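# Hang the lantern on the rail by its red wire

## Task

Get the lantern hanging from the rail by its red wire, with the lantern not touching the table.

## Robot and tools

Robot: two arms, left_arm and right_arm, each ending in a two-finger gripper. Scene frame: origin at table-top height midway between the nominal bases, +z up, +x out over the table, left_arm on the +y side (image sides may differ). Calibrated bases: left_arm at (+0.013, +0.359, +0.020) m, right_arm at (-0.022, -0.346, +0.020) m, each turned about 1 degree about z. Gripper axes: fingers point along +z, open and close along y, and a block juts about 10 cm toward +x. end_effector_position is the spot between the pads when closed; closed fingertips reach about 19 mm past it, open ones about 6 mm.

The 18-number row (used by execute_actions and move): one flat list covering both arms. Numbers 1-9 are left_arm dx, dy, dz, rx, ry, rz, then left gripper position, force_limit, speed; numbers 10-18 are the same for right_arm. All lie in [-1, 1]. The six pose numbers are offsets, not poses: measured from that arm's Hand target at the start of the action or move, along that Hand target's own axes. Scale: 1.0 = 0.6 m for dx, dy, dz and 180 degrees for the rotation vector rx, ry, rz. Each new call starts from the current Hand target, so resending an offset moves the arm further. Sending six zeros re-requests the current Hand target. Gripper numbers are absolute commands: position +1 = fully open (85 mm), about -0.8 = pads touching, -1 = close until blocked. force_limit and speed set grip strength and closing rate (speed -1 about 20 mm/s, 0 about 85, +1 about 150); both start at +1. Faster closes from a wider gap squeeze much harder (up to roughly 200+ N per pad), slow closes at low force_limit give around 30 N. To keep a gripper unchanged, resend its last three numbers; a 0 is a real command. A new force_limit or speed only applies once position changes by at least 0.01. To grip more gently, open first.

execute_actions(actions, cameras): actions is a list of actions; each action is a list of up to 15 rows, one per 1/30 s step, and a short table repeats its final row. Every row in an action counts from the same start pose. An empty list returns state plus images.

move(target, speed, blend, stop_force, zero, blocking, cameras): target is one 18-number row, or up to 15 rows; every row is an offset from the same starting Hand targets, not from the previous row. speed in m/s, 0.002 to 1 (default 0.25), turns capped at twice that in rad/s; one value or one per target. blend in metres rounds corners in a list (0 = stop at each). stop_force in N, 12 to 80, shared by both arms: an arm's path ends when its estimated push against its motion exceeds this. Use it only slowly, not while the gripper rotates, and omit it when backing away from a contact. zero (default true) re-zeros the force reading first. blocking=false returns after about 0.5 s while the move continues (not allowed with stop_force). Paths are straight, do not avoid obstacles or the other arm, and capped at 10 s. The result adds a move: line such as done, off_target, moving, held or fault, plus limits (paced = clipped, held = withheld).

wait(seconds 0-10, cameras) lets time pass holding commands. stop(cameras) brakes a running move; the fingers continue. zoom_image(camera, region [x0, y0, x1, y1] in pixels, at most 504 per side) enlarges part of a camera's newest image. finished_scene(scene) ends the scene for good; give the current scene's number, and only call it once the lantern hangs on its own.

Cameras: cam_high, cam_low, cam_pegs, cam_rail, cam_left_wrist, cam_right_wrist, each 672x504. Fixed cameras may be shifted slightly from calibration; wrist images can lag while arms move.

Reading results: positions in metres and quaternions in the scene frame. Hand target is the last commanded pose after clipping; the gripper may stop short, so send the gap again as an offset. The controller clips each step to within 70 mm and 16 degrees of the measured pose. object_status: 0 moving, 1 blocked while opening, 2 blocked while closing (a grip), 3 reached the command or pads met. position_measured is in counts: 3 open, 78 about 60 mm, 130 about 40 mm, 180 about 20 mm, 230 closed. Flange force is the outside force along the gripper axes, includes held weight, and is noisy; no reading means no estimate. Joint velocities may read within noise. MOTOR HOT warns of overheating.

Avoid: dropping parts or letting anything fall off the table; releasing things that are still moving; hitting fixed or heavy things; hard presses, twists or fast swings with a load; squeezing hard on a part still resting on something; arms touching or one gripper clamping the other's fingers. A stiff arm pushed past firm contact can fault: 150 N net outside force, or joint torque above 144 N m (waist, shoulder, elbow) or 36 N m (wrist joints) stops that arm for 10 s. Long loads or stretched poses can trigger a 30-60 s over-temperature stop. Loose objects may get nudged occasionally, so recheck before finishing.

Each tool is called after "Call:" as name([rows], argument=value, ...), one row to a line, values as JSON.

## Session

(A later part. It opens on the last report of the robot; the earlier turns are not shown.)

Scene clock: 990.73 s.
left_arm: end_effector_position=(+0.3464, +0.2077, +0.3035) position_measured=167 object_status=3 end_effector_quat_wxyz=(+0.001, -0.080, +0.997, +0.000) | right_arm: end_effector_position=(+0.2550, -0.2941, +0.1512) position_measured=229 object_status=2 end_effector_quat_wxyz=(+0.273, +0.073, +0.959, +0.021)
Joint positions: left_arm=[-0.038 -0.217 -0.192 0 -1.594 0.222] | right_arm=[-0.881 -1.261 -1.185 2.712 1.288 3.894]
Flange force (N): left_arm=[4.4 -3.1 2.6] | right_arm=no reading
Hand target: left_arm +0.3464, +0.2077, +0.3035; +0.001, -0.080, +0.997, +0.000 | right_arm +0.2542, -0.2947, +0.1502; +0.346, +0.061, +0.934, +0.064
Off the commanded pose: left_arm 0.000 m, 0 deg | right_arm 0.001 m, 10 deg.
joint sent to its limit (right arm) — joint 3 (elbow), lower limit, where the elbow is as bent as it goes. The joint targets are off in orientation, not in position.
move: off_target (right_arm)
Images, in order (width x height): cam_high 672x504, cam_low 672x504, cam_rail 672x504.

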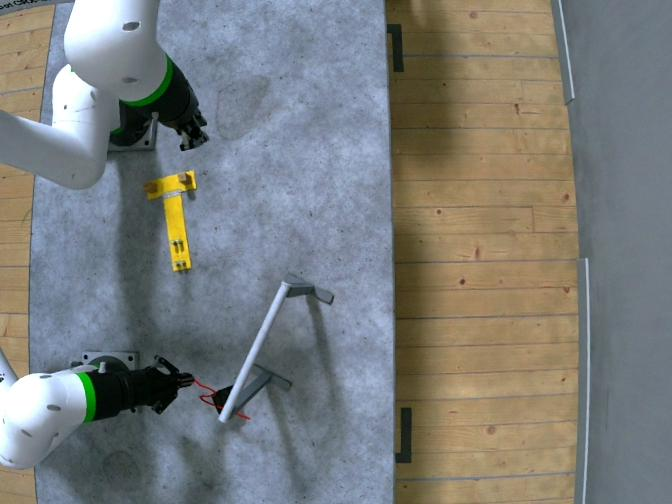

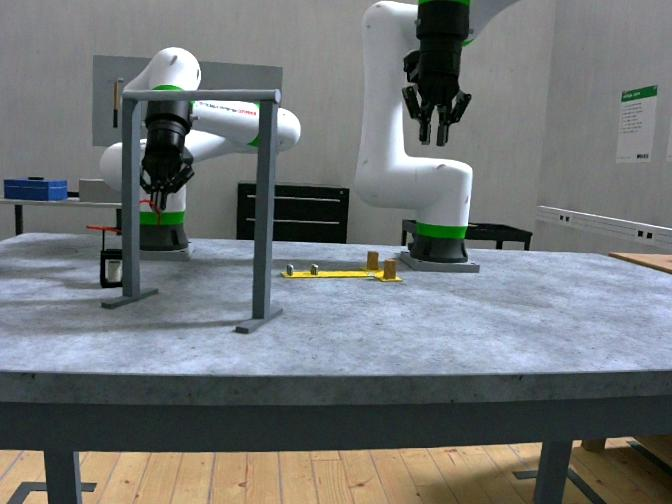

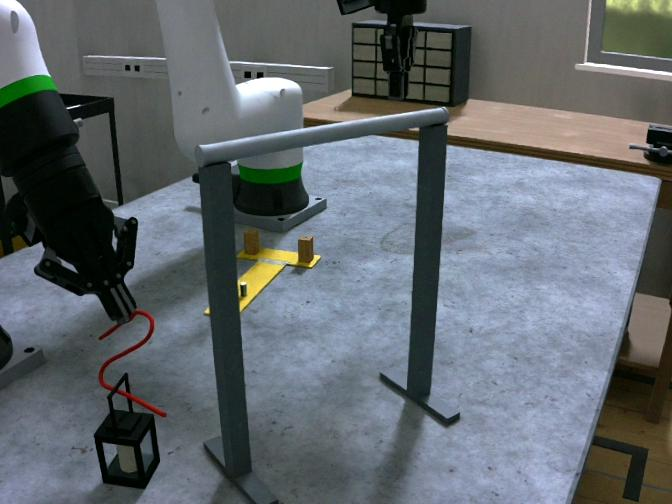

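Call:
move(target=[0,0,0,0,0,0,-0.3,0,-1,-0.191,0.038,-0.0955,0,0,0,-1,1,0], speed=0.04, cameras=["cam_high","cam_low","cam_rail"])

Call:
zoom_image(camera="cam_rail", region=[60, 254, 310, 504])

Scene clock: 1000.97 s.
left_arm: end_effector_position=(+0.3464, +0.2077, +0.3035) position_measured=167 object_status=3 end_effector_quat_wxyz=(+0.001, -0.080, +0.997, +0.000) | right_arm: end_effector_position=(+0.3047, -0.2947, +0.2701) position_measured=229 object_status=2 end_effector_quat_wxyz=(+0.346, +0.061, +0.934, +0.064)
Joint positions: left_arm=[-0.038 -0.217 -0.192 0 -1.594 0.222] | right_arm=[-0.84 -1.07 -0.999 2.545 1.228 3.914]
Flange force (N): left_arm=[4.7 -2.9 2.6] | right_arm=no reading
Hand target: left_arm +0.3464, +0.2077, +0.3035; +0.001, -0.080, +0.997, +0.000 | right_arm +0.3047, -0.2947, +0.2702; +0.346, +0.061, +0.934, +0.064
Off the commanded pose: left_arm 0.000 m, 0 deg | right_arm 0.000 m, 0 deg.
move: done
Images, in order (width x height): cam_high 672x504, cam_low 672x504, cam_rail 672x504.

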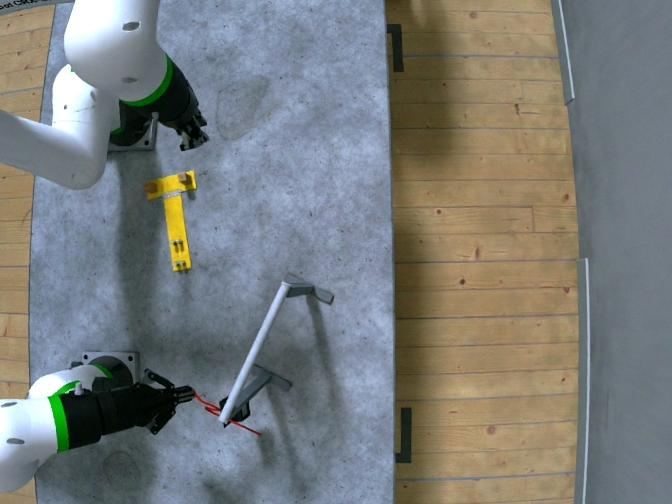

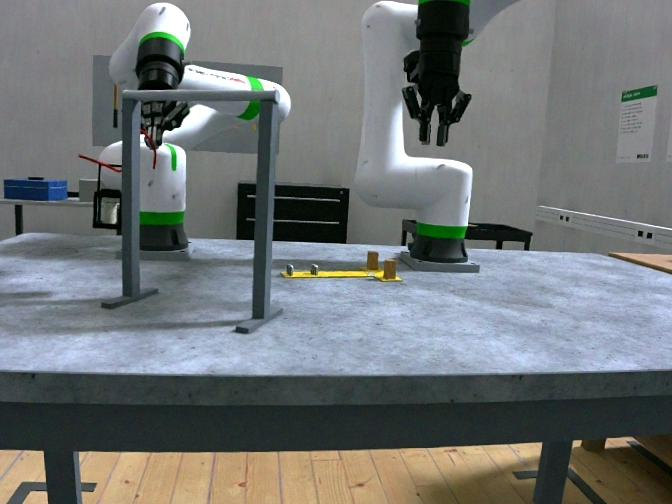

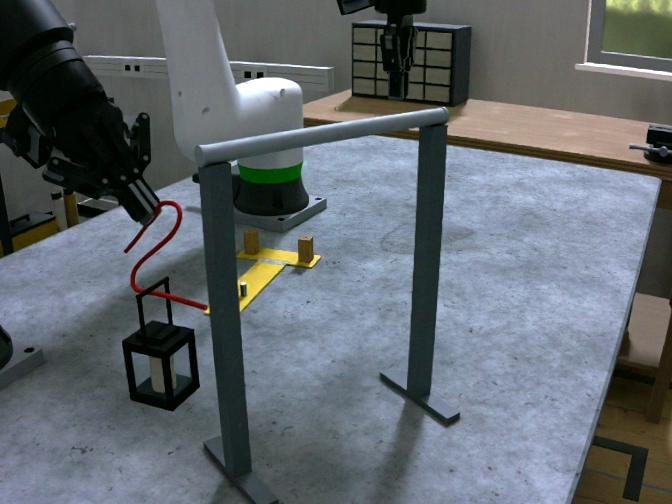

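Scaled by 2.016 from the camera's 672x504 image, which has a finer 960x720 frame.

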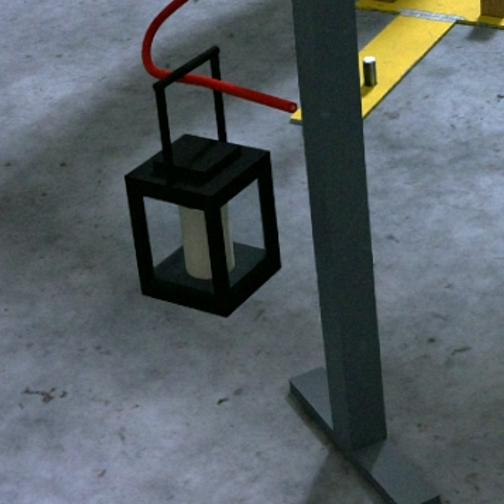

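Call:
move(target=[0,0,0,0,0,0,-0.3,0,-1,-0.289,0.0715,-0.338,0,0,0,-1,1,0], speed=0.06, cameras=["cam_high","cam_low","cam_rail"])

Scene clock: 1010.83 s.
left_arm: end_effector_position=(+0.3464, +0.2077, +0.3035) position_measured=167 object_status=3 end_effector_quat_wxyz=(+0.001, -0.080, +0.997, +0.000) | right_arm: end_effector_position=(+0.3059, -0.2955, +0.5404) position_measured=229 object_status=2 end_effector_quat_wxyz=(+0.346, +0.061, +0.934, +0.064)
Joint positions: left_arm=[-0.038 -0.217 -0.192 0 -1.594 0.222] | right_arm=[-0.866 -0.749 -0.241 2.572 1.607 3.693]
Flange force (N): left_arm=[5.1 -2.9 2.6] | right_arm=no reading
Hand target: left_arm +0.3464, +0.2077, +0.3035; +0.001, -0.080, +0.997, +0.000 | right_arm +0.3059, -0.2955, +0.5404; +0.346, +0.061, +0.934, +0.064
Off the commanded pose: left_arm 0.000 m, 0 deg | right_arm 0.000 m, 0 deg.
move: done
Images, in order (width x height): cam_high 672x504, cam_low 672x504, cam_rail 672x504.

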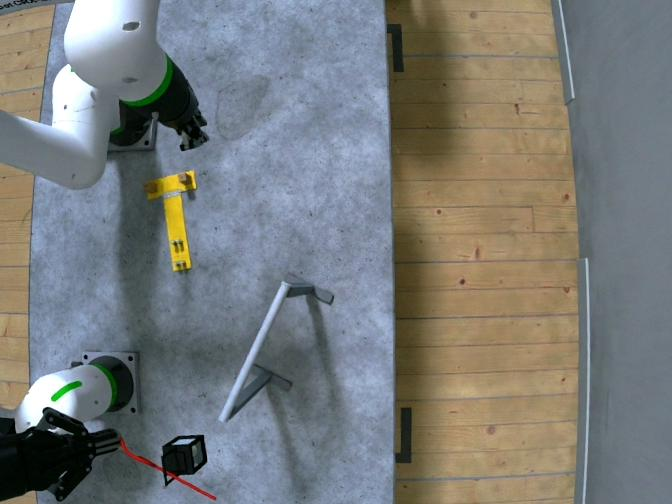

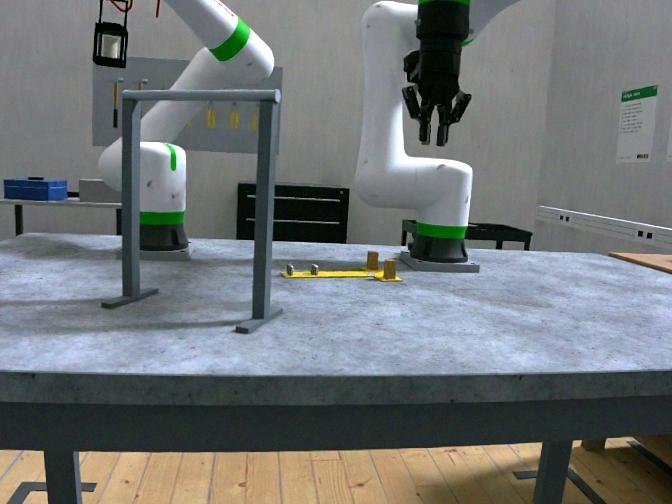

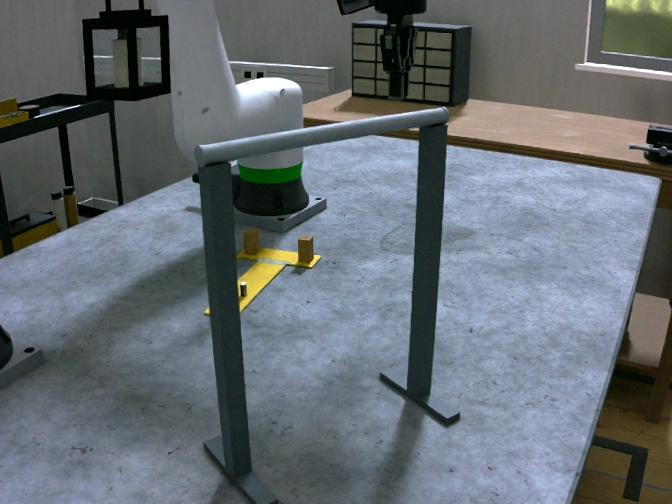

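Call:
move(target=[0,0,0,0,0,0,-0.3,0,-1,-0.03,0.201,-0.021,-0.3,0,0,-1,1,0], speed=0.08, cameras=["cam_high","cam_low","cam_rail","cam_pegs"])

Scene clock: 1026.10 s.
left_arm: end_effector_position=(+0.3464, +0.2077, +0.3035) position_measured=167 object_status=3 end_effector_quat_wxyz=(+0.001, -0.080, +0.997, +0.000) | right_arm: end_effector_position=(+0.3196, -0.1805, +0.5809) position_measured=229 object_status=2 end_effector_quat_wxyz=(+0.335, -0.102, +0.804, +0.481)
Joint positions: left_arm=[-0.038 -0.217 -0.192 0 -1.594 0.222] | right_arm=[-0.653 -0.534 -0.54 1.893 1.71 3.93]
Flange force (N): left_arm=[4.1 -3.7 2.5] | right_arm=[4.7 -4.2 3.4]
Hand target: left_arm +0.3464, +0.2077, +0.3035; +0.001, -0.080, +0.997, +0.000 | right_arm +0.3196, -0.1806, +0.5808; +0.336, -0.103, +0.803, +0.481
Off the commanded pose: left_arm 0.000 m, 0 deg | right_arm 0.000 m, 0 deg.
joint sent to its limit (right arm) — joint 6 (wrist roll), upper limit. The joint targets still meet the commanded pose.
move: done
Images, in order (width x height): cam_high 672x504, cam_low 672x504, cam_pegs 672x504, cam_rail 672x504.

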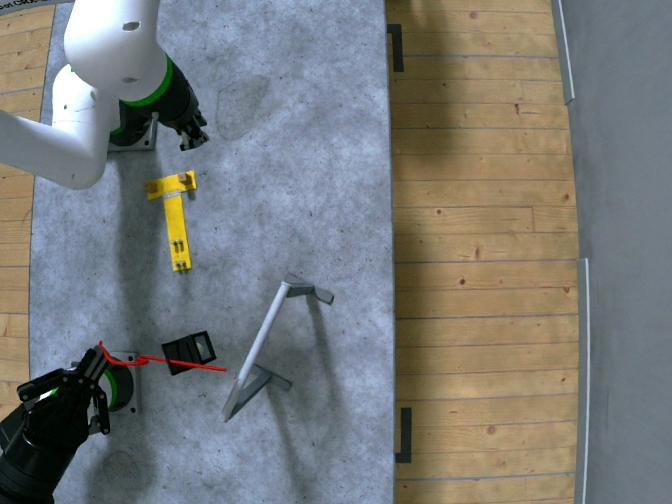

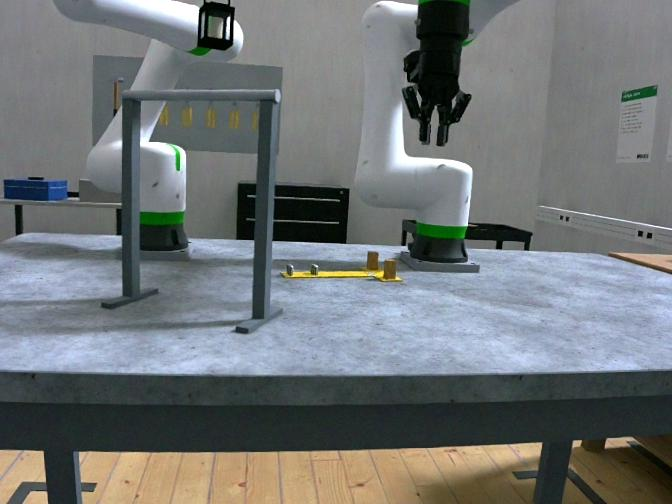

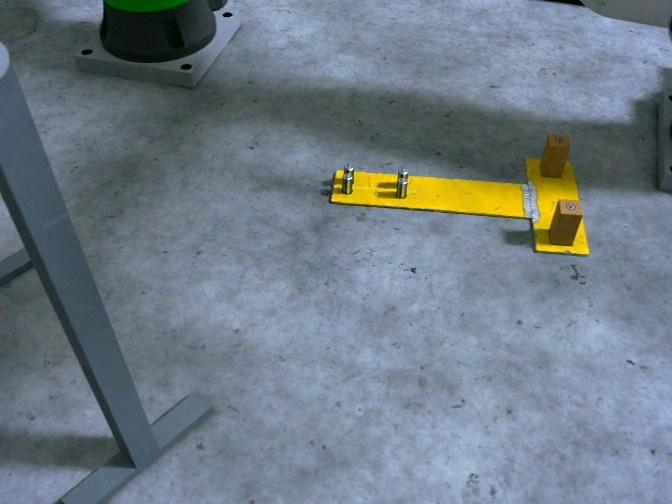

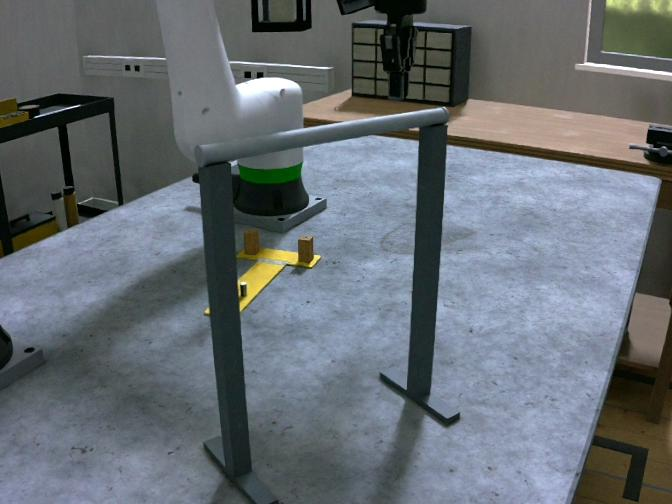

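Call:
zoom_image(camera="cam_high", region=[60, 310, 260, 440])

Call:
zoom_image(camera="cam_low", region=[150, 0, 300, 100])

Scaled by 2.520 from the camera's 672x504 image, which has a finer 960x720 frame.

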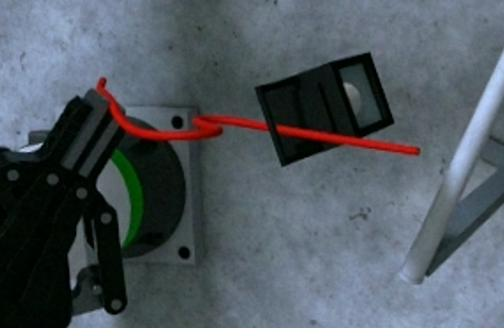

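Scaled by 3.360 from the camera's 672x504 image, which has a finer 960x720 frame.

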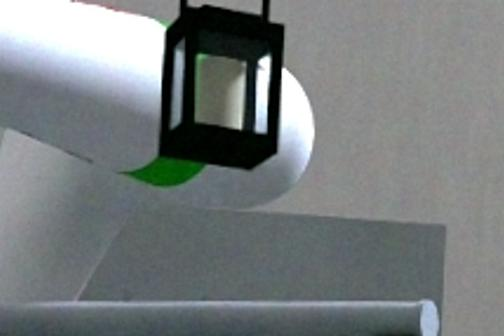

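Call:
move(target=[0,0,0,0,0,0,-0.3,0,-1,-0.187,-0.1195,0.0785,0,0,0,-1,1,0], speed=0.07, cameras=["cam_high","cam_low","cam_rail","cam_pegs"])

Scene clock: 1054.17 s.
left_arm: end_effector_position=(+0.3464, +0.2077, +0.3035) position_measured=167 object_status=3 end_effector_quat_wxyz=(+0.001, -0.080, +0.997, +0.000) | right_arm: end_effector_position=(+0.4599, -0.1954, +0.5879) position_measured=229 object_status=2 end_effector_quat_wxyz=(+0.329, -0.095, +0.809, +0.479)
Joint positions: left_arm=[-0.038 -0.217 -0.192 0 -1.594 0.222] | right_arm=[-0.451 -0.198 -0.291 1.897 1.487 3.93]
Flange force (N): left_arm=[4.3 -3.5 2.3] | right_arm=[5.8 -3.7 2.5]
Hand target: left_arm +0.3464, +0.2077, +0.3035; +0.001, -0.080, +0.997, +0.000 | right_arm +0.4599, -0.1956, +0.5872; +0.336, -0.103, +0.803, +0.481
Off the commanded pose: left_arm 0.000 m, 0 deg | right_arm 0.001 m, 1 deg.
joint sent to its limit (right arm) — joint 6 (wrist roll), upper limit. The joint targets still meet the commanded pose.
move: done
Images, in order (width x height): cam_high 672x504, cam_low 672x504, cam_pegs 672x504, cam_rail 672x504.

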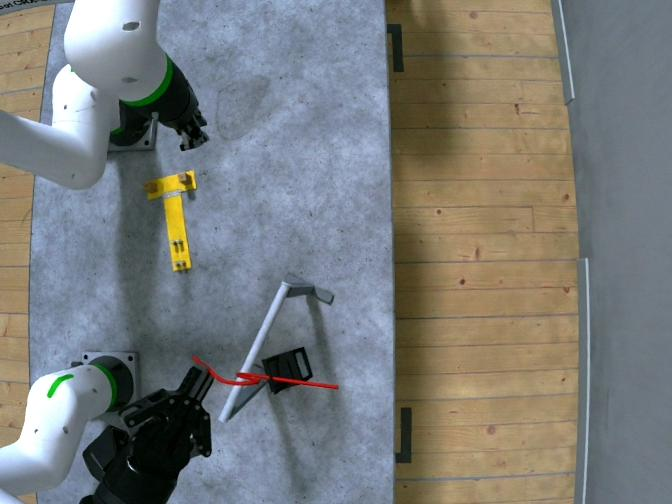

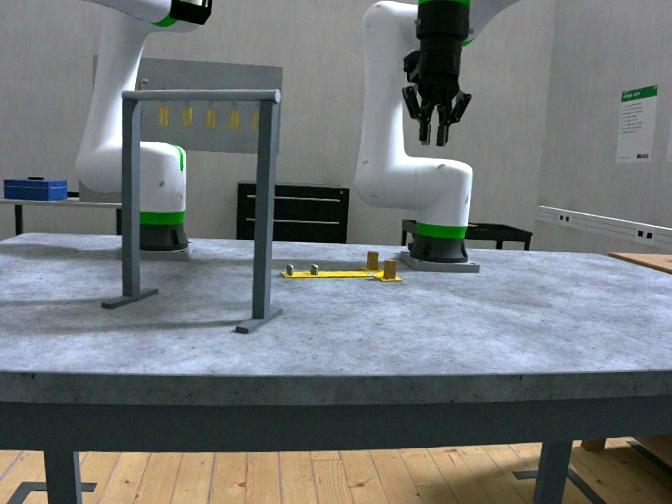

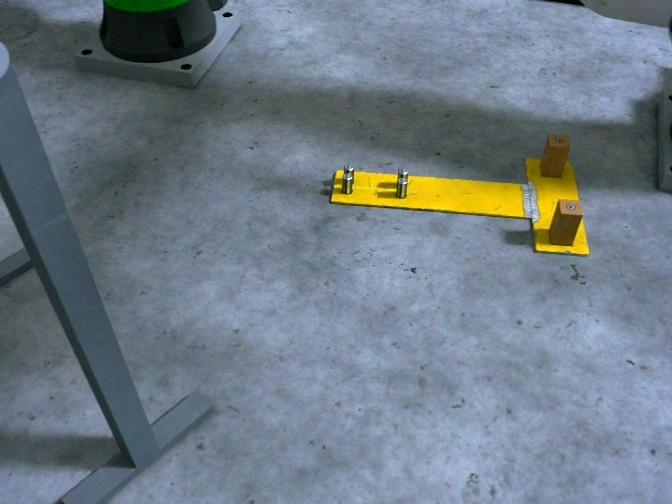

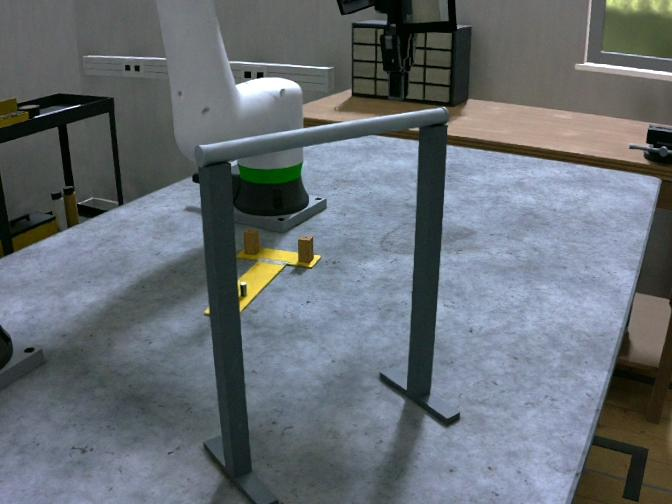

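Call:
move(target=[0,0,0,0,0,0,-0.3,0,-1,0.169,-0.2016,0.0958,0,0,0,-1,1,0], speed=0.06, cameras=["cam_high","cam_low","cam_rail","cam_pegs"])

Call:
zoom_image(camera="cam_rail", region=[120, 20, 420, 245])

Call:
zoom_image(camera="cam_low", region=[90, 0, 310, 160])

Call:
zoom_image(camera="cam_high", region=[180, 270, 380, 440])

Scene clock: 1071.53 s.
left_arm: end_effector_position=(+0.3464, +0.2077, +0.3035) position_measured=167 object_status=3 end_effector_quat_wxyz=(+0.001, -0.080, +0.997, +0.000) | right_arm: end_effector_position=(+0.4678, -0.1933, +0.4201) position_measured=229 object_status=2 end_effector_quat_wxyz=(+0.261, -0.010, +0.863, +0.432)
Joint positions: left_arm=[-0.038 -0.217 -0.192 0 -1.594 0.222] | right_arm=[-0.412 -0.216 -0.553 2.027 1.288 3.93]
Flange force (N): left_arm=[4.8 -3.2 2.5] | right_arm=[5.1 -4.1 3.7]
Hand target: left_arm +0.3464, +0.2077, +0.3035; +0.001, -0.080, +0.997, +0.000 | right_arm +0.4678, -0.1937, +0.4194; +0.334, -0.101, +0.805, +0.480
Off the commanded pose: left_arm 0.000 m, 0 deg | right_arm 0.001 m, 16 deg; orientation clipped.
joint sent to its limit (right arm) — joint 6 (wrist roll), upper limit. The joint targets are off in orientation, not in position.
move: off_target (right_arm); limits=paced
Images, in order (width x height): cam_high 672x504, cam_low 672x504, cam_pegs 672x504, cam_rail 672x504.

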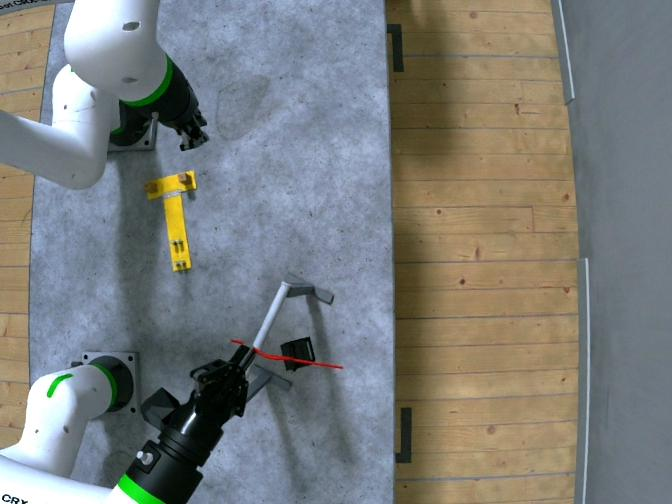

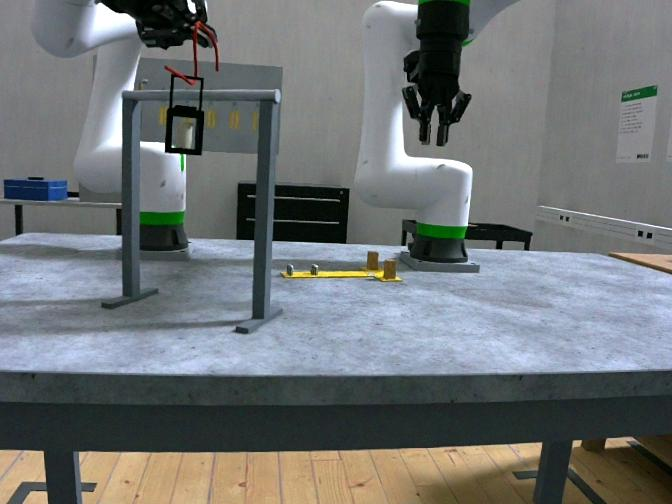

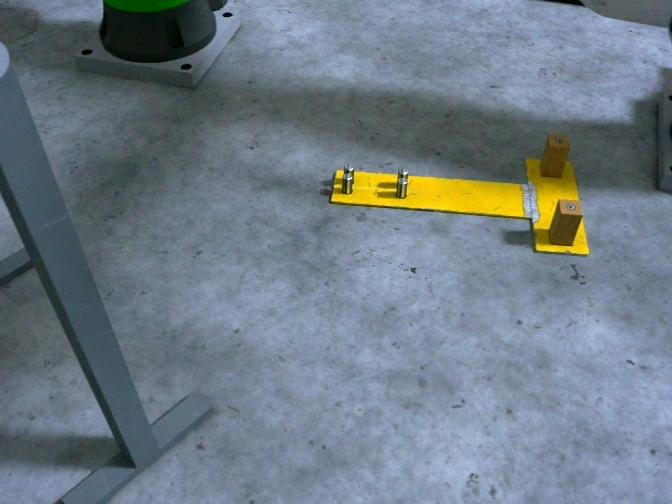

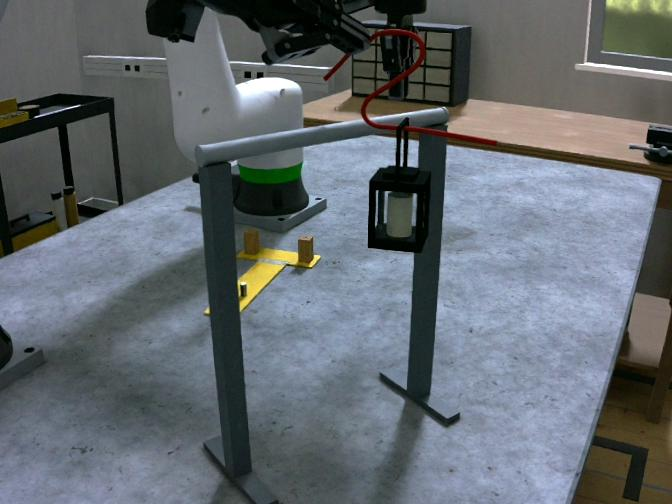

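Scaled by 1.680 from the camera's 672x504 image, which has a finer 960x720 frame.

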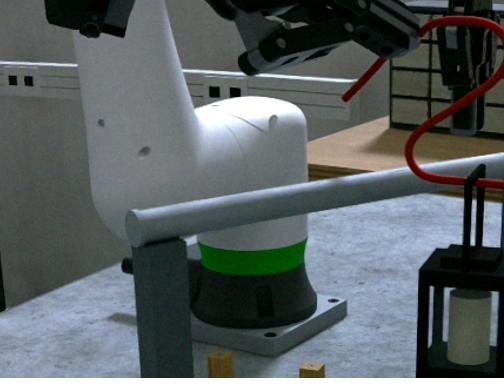

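Scaled by 2.291 from the camera's 672x504 image, which has a finer 960x720 frame.

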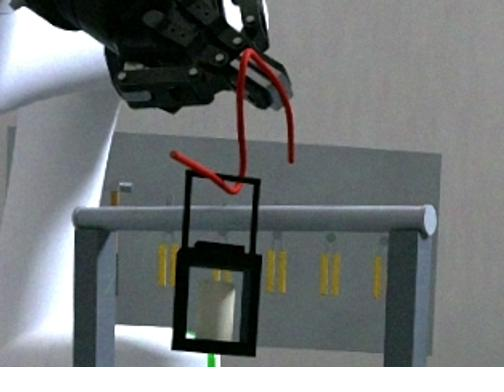

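Scaled by 2.520 from the camera's 672x504 image, which has a finer 960x720 frame.

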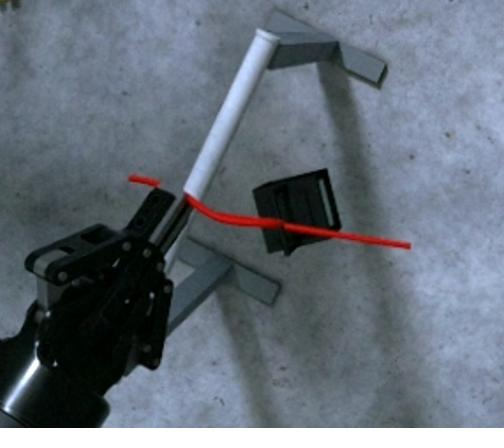

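Call:
move(target=[0,0,0,0,0,0,-0.3,0,-1,0.062,0.0217,0.0085,0.057,0.025,0.1,-1,1,0], speed=0.04, cameras=["cam_high","cam_low","cam_rail"])

Call:
zoom_image(camera="cam_rail", region=[250, 20, 500, 245])

Call:
zoom_image(camera="cam_low", region=[90, 0, 310, 160])

Call:
zoom_image(camera="cam_high", region=[180, 270, 380, 440])

Scene clock: 1091.10 s.
left_arm: end_effector_position=(+0.3464, +0.2077, +0.3035) position_measured=167 object_status=3 end_effector_quat_wxyz=(+0.001, -0.080, +0.997, +0.000) | right_arm: end_effector_position=(+0.4356, -0.1768, +0.4034) position_measured=229 object_status=2 end_effector_quat_wxyz=(+0.231, +0.037, +0.863, +0.449)
Joint positions: left_arm=[-0.038 -0.217 -0.192 0 -1.594 0.222] | right_arm=[-0.402 -0.296 -0.653 2.021 1.281 3.827]
Flange force (N): left_arm=[4.3 -3.0 2.3] | right_arm=[-2.5 3.0 1.4]
Hand target: left_arm +0.3464, +0.2077, +0.3035; +0.001, -0.080, +0.997, +0.000 | right_arm +0.4356, -0.1768, +0.4034; +0.231, +0.037, +0.863, +0.449
Off the commanded pose: left_arm 0.000 m, 0 deg | right_arm 0.000 m, 0 deg.
move: done
Images, in order (width x height): cam_high 672x504, cam_low 672x504, cam_rail 672x504.

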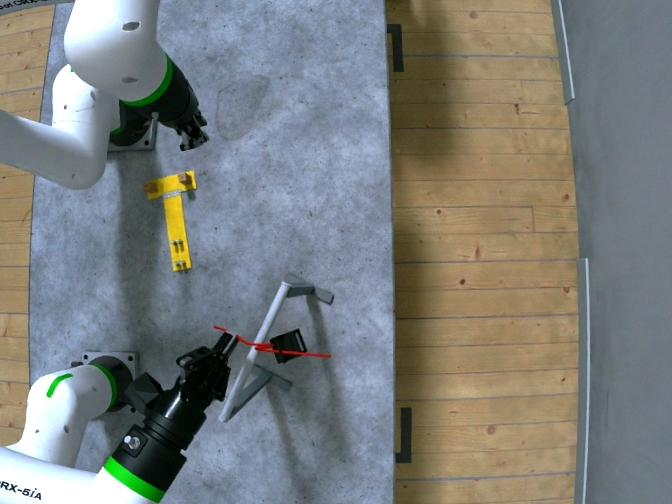

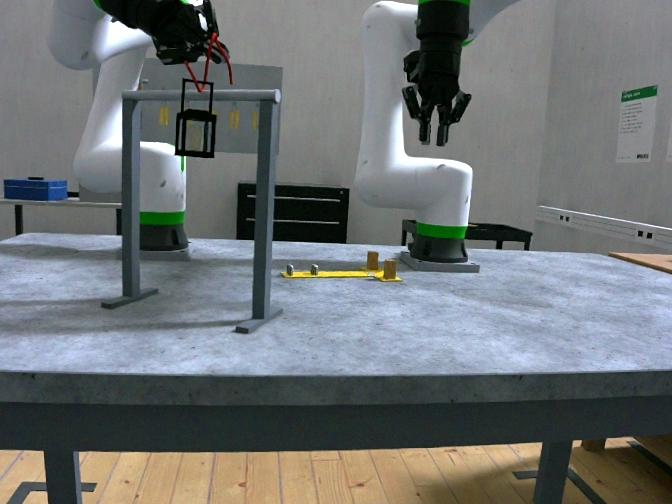

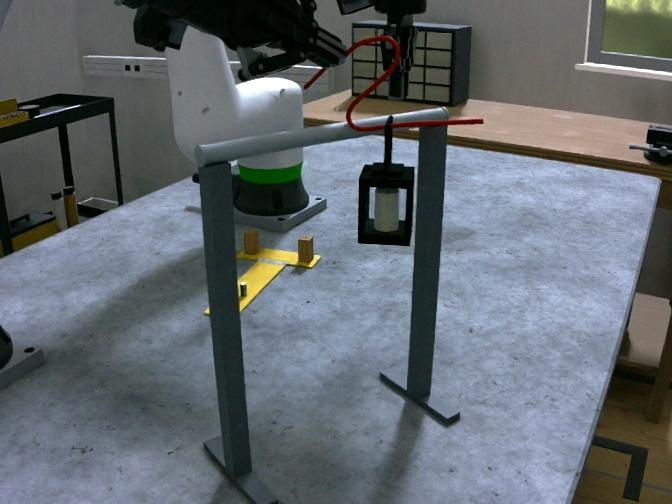

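Scaled by 2.016 from the camera's 672x504 image, which has a finer 960x720 frame.

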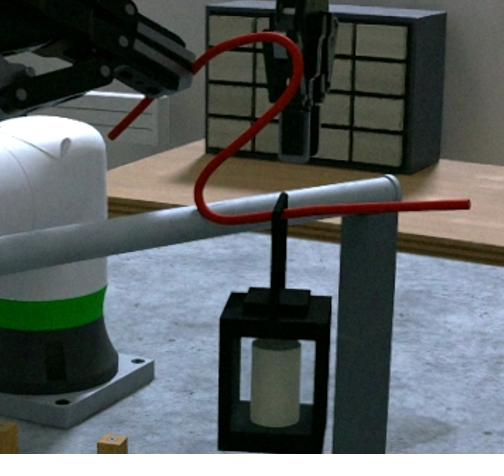

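Scaled by 2.291 from the camera's 672x504 image, which has a finer 960x720 frame.

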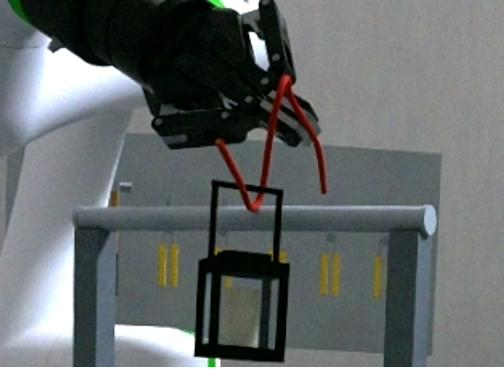

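Scaled by 2.520 from the camera's 672x504 image, which has a finer 960x720 frame.

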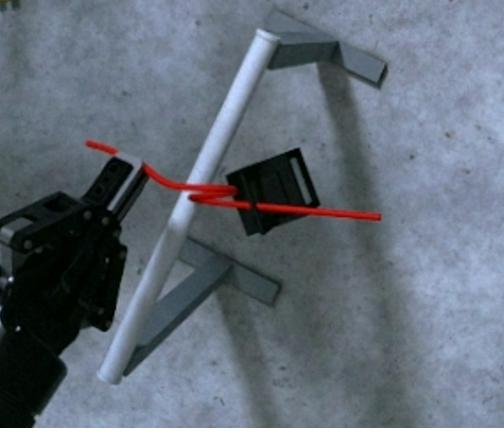

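Call:
move([
  [0,0,0,0,0,0,-0.3,0,-1,-0.035,0.0167,-0.015,0,0,0,-1,1,0],
  [0,0,0,0,0,0,-0.3,0,-1,-0.0014,-0.056,0.030,0,0,0,-1,1,0],
], speed=0.03, cameras=["cam_high","cam_low","cam_rail"])

Call:
zoom_image(camera="cam_rail", region=[250, 20, 500, 245])

Call:
zoom_image(camera="cam_low", region=[90, 0, 310, 160])

Call:
zoom_image(camera="cam_high", region=[180, 270, 380, 440])

Scene clock: 1116.87 s.
left_arm: end_effector_position=(+0.3464, +0.2077, +0.3035) position_measured=167 object_status=3 end_effector_quat_wxyz=(+0.001, -0.080, +0.997, +0.000) | right_arm: end_effector_position=(+0.4489, -0.1834, +0.3683) position_measured=229 object_status=2 end_effector_quat_wxyz=(+0.231, +0.037, +0.863, +0.449)
Joint positions: left_arm=[-0.038 -0.217 -0.192 0 -1.594 0.222] | right_arm=[-0.395 -0.244 -0.697 1.991 1.235 3.916]
Flange force (N): left_arm=[4.8 -3.0 2.5] | right_arm=[4.1 -4.5 2.9]
Hand target: left_arm +0.3464, +0.2077, +0.3035; +0.001, -0.080, +0.997, +0.000 | right_arm +0.4489, -0.1834, +0.3683; +0.231, +0.037, +0.863, +0.449
Off the commanded pose: left_arm 0.000 m, 0 deg | right_arm 0.000 m, 0 deg.
move: done
Images, in order (width x height): cam_high 672x504, cam_low 672x504, cam_rail 672x504.

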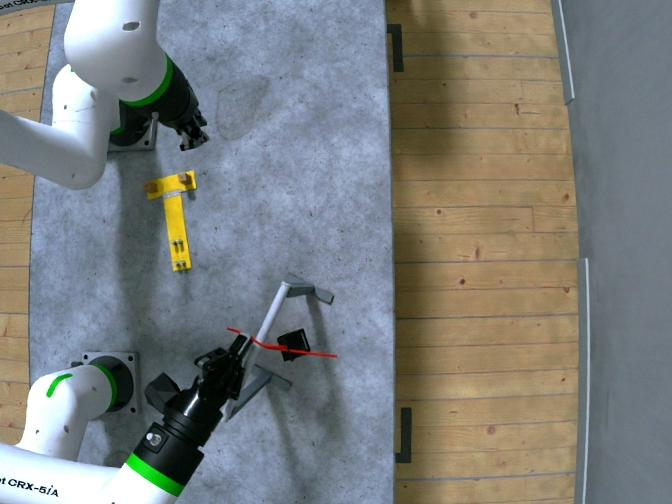

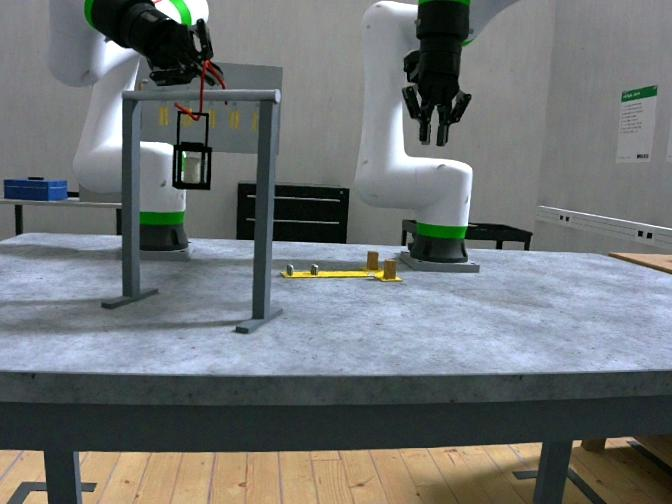

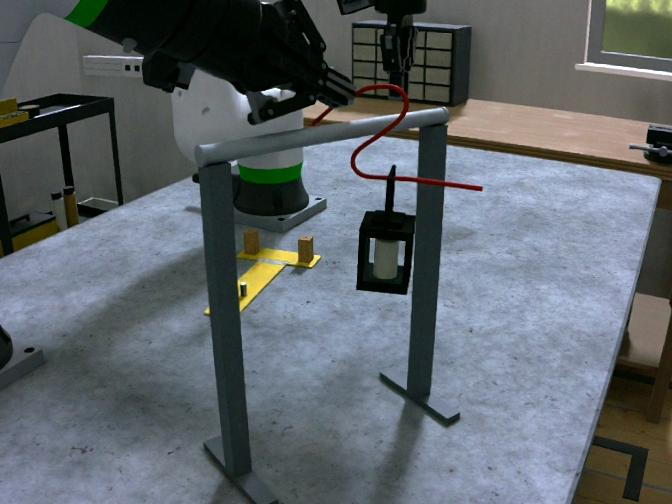

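Scaled by 2.016 from the camera's 672x504 image, which has a finer 960x720 frame.

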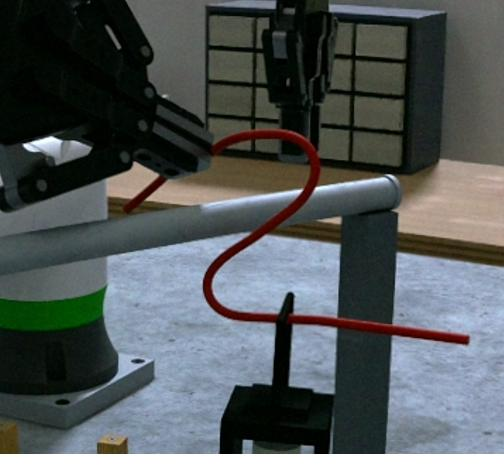

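Scaled by 2.291 from the camera's 672x504 image, which has a finer 960x720 frame.

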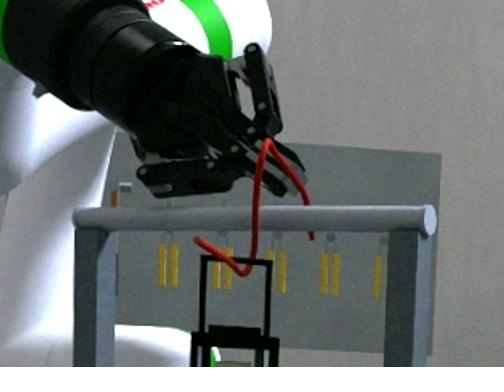

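Scaled by 2.520 from the camera's 672x504 image, which has a finer 960x720 frame.

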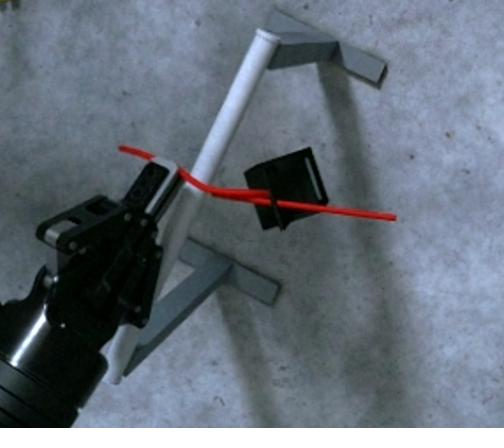

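Call:
move(target=[0,0,0,0,0,0,-0.3,0,-1,0.043,0.0182,-0.0027,0,0,0,-1,1,0], speed=0.02, cameras=["cam_high","cam_low","cam_rail"])

Call:
zoom_image(camera="cam_rail", region=[250, 20, 500, 245])

Call:
zoom_image(camera="cam_low", region=[90, 0, 310, 160])

Call:
zoom_image(camera="cam_high", region=[180, 270, 380, 440])

Scene clock: 1126.60 s.
left_arm: end_effector_position=(+0.3464, +0.2077, +0.3035) position_measured=167 object_status=3 end_effector_quat_wxyz=(+0.001, -0.080, +0.997, +0.000) | right_arm: end_effector_position=(+0.4237, -0.1711, +0.3683) position_measured=229 object_status=2 end_effector_quat_wxyz=(+0.231, +0.037, +0.863, +0.449)
Joint positions: left_arm=[-0.038 -0.217 -0.192 0 -1.594 0.222] | right_arm=[-0.39 -0.318 -0.751 1.996 1.239 3.895]
Flange force (N): left_arm=[4.7 -3.1 2.7] | right_arm=[0.4 -6.9 3.7]
Hand target: left_arm +0.3464, +0.2077, +0.3035; +0.001, -0.080, +0.997, +0.000 | right_arm +0.4237, -0.1711, +0.3683; +0.231, +0.037, +0.863, +0.449
Off the commanded pose: left_arm 0.000 m, 0 deg | right_arm 0.000 m, 0 deg.
move: done
Images, in order (width x height): cam_high 672x504, cam_low 672x504, cam_rail 672x504.

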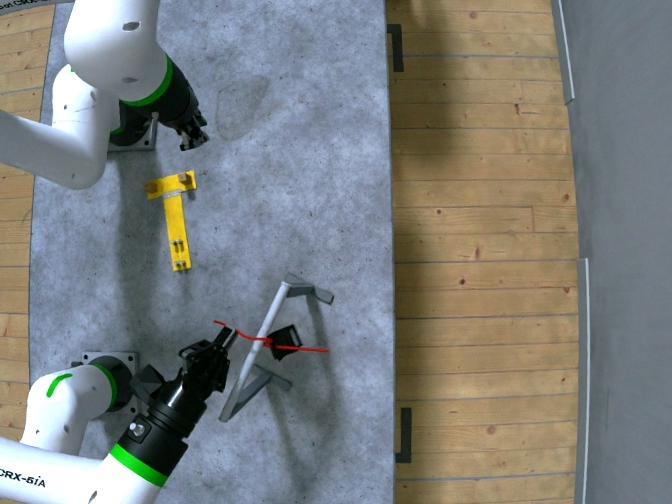

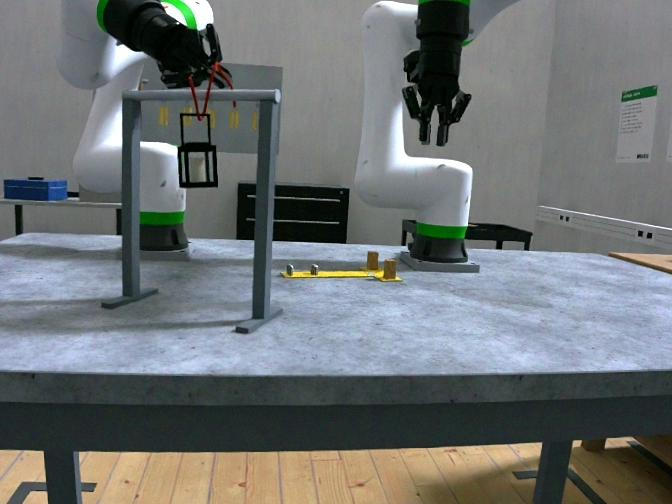

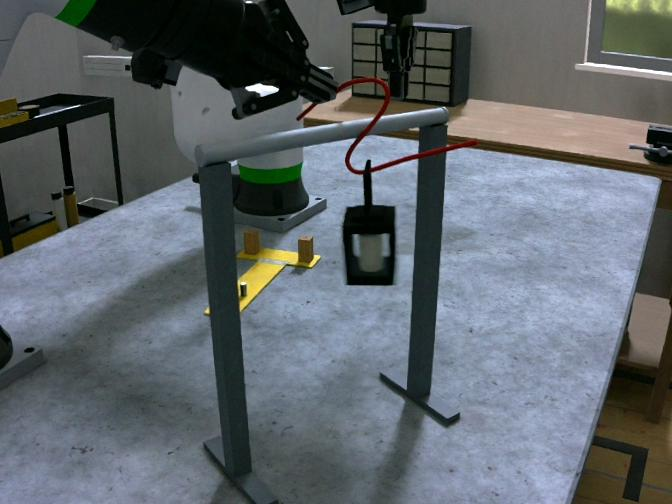

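Scaled by 2.016 from the camera's 672x504 image, which has a finer 960x720 frame.

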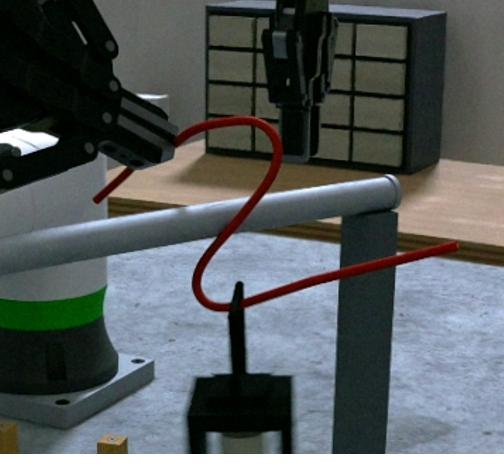

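Scaled by 2.291 from the camera's 672x504 image, which has a finer 960x720 frame.

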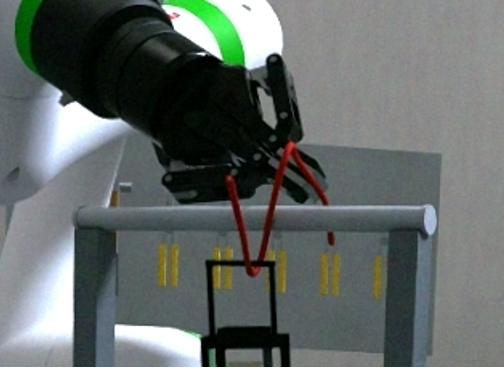

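Scaled by 2.520 from the camera's 672x504 image, which has a finer 960x720 frame.

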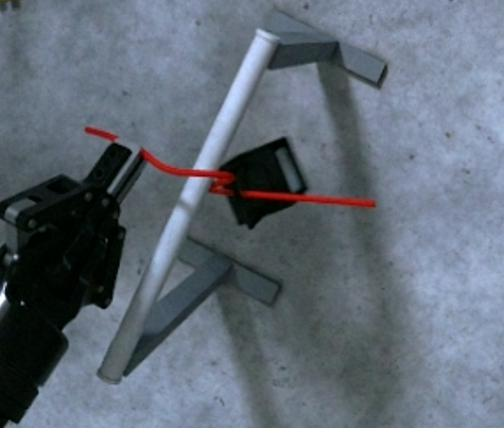

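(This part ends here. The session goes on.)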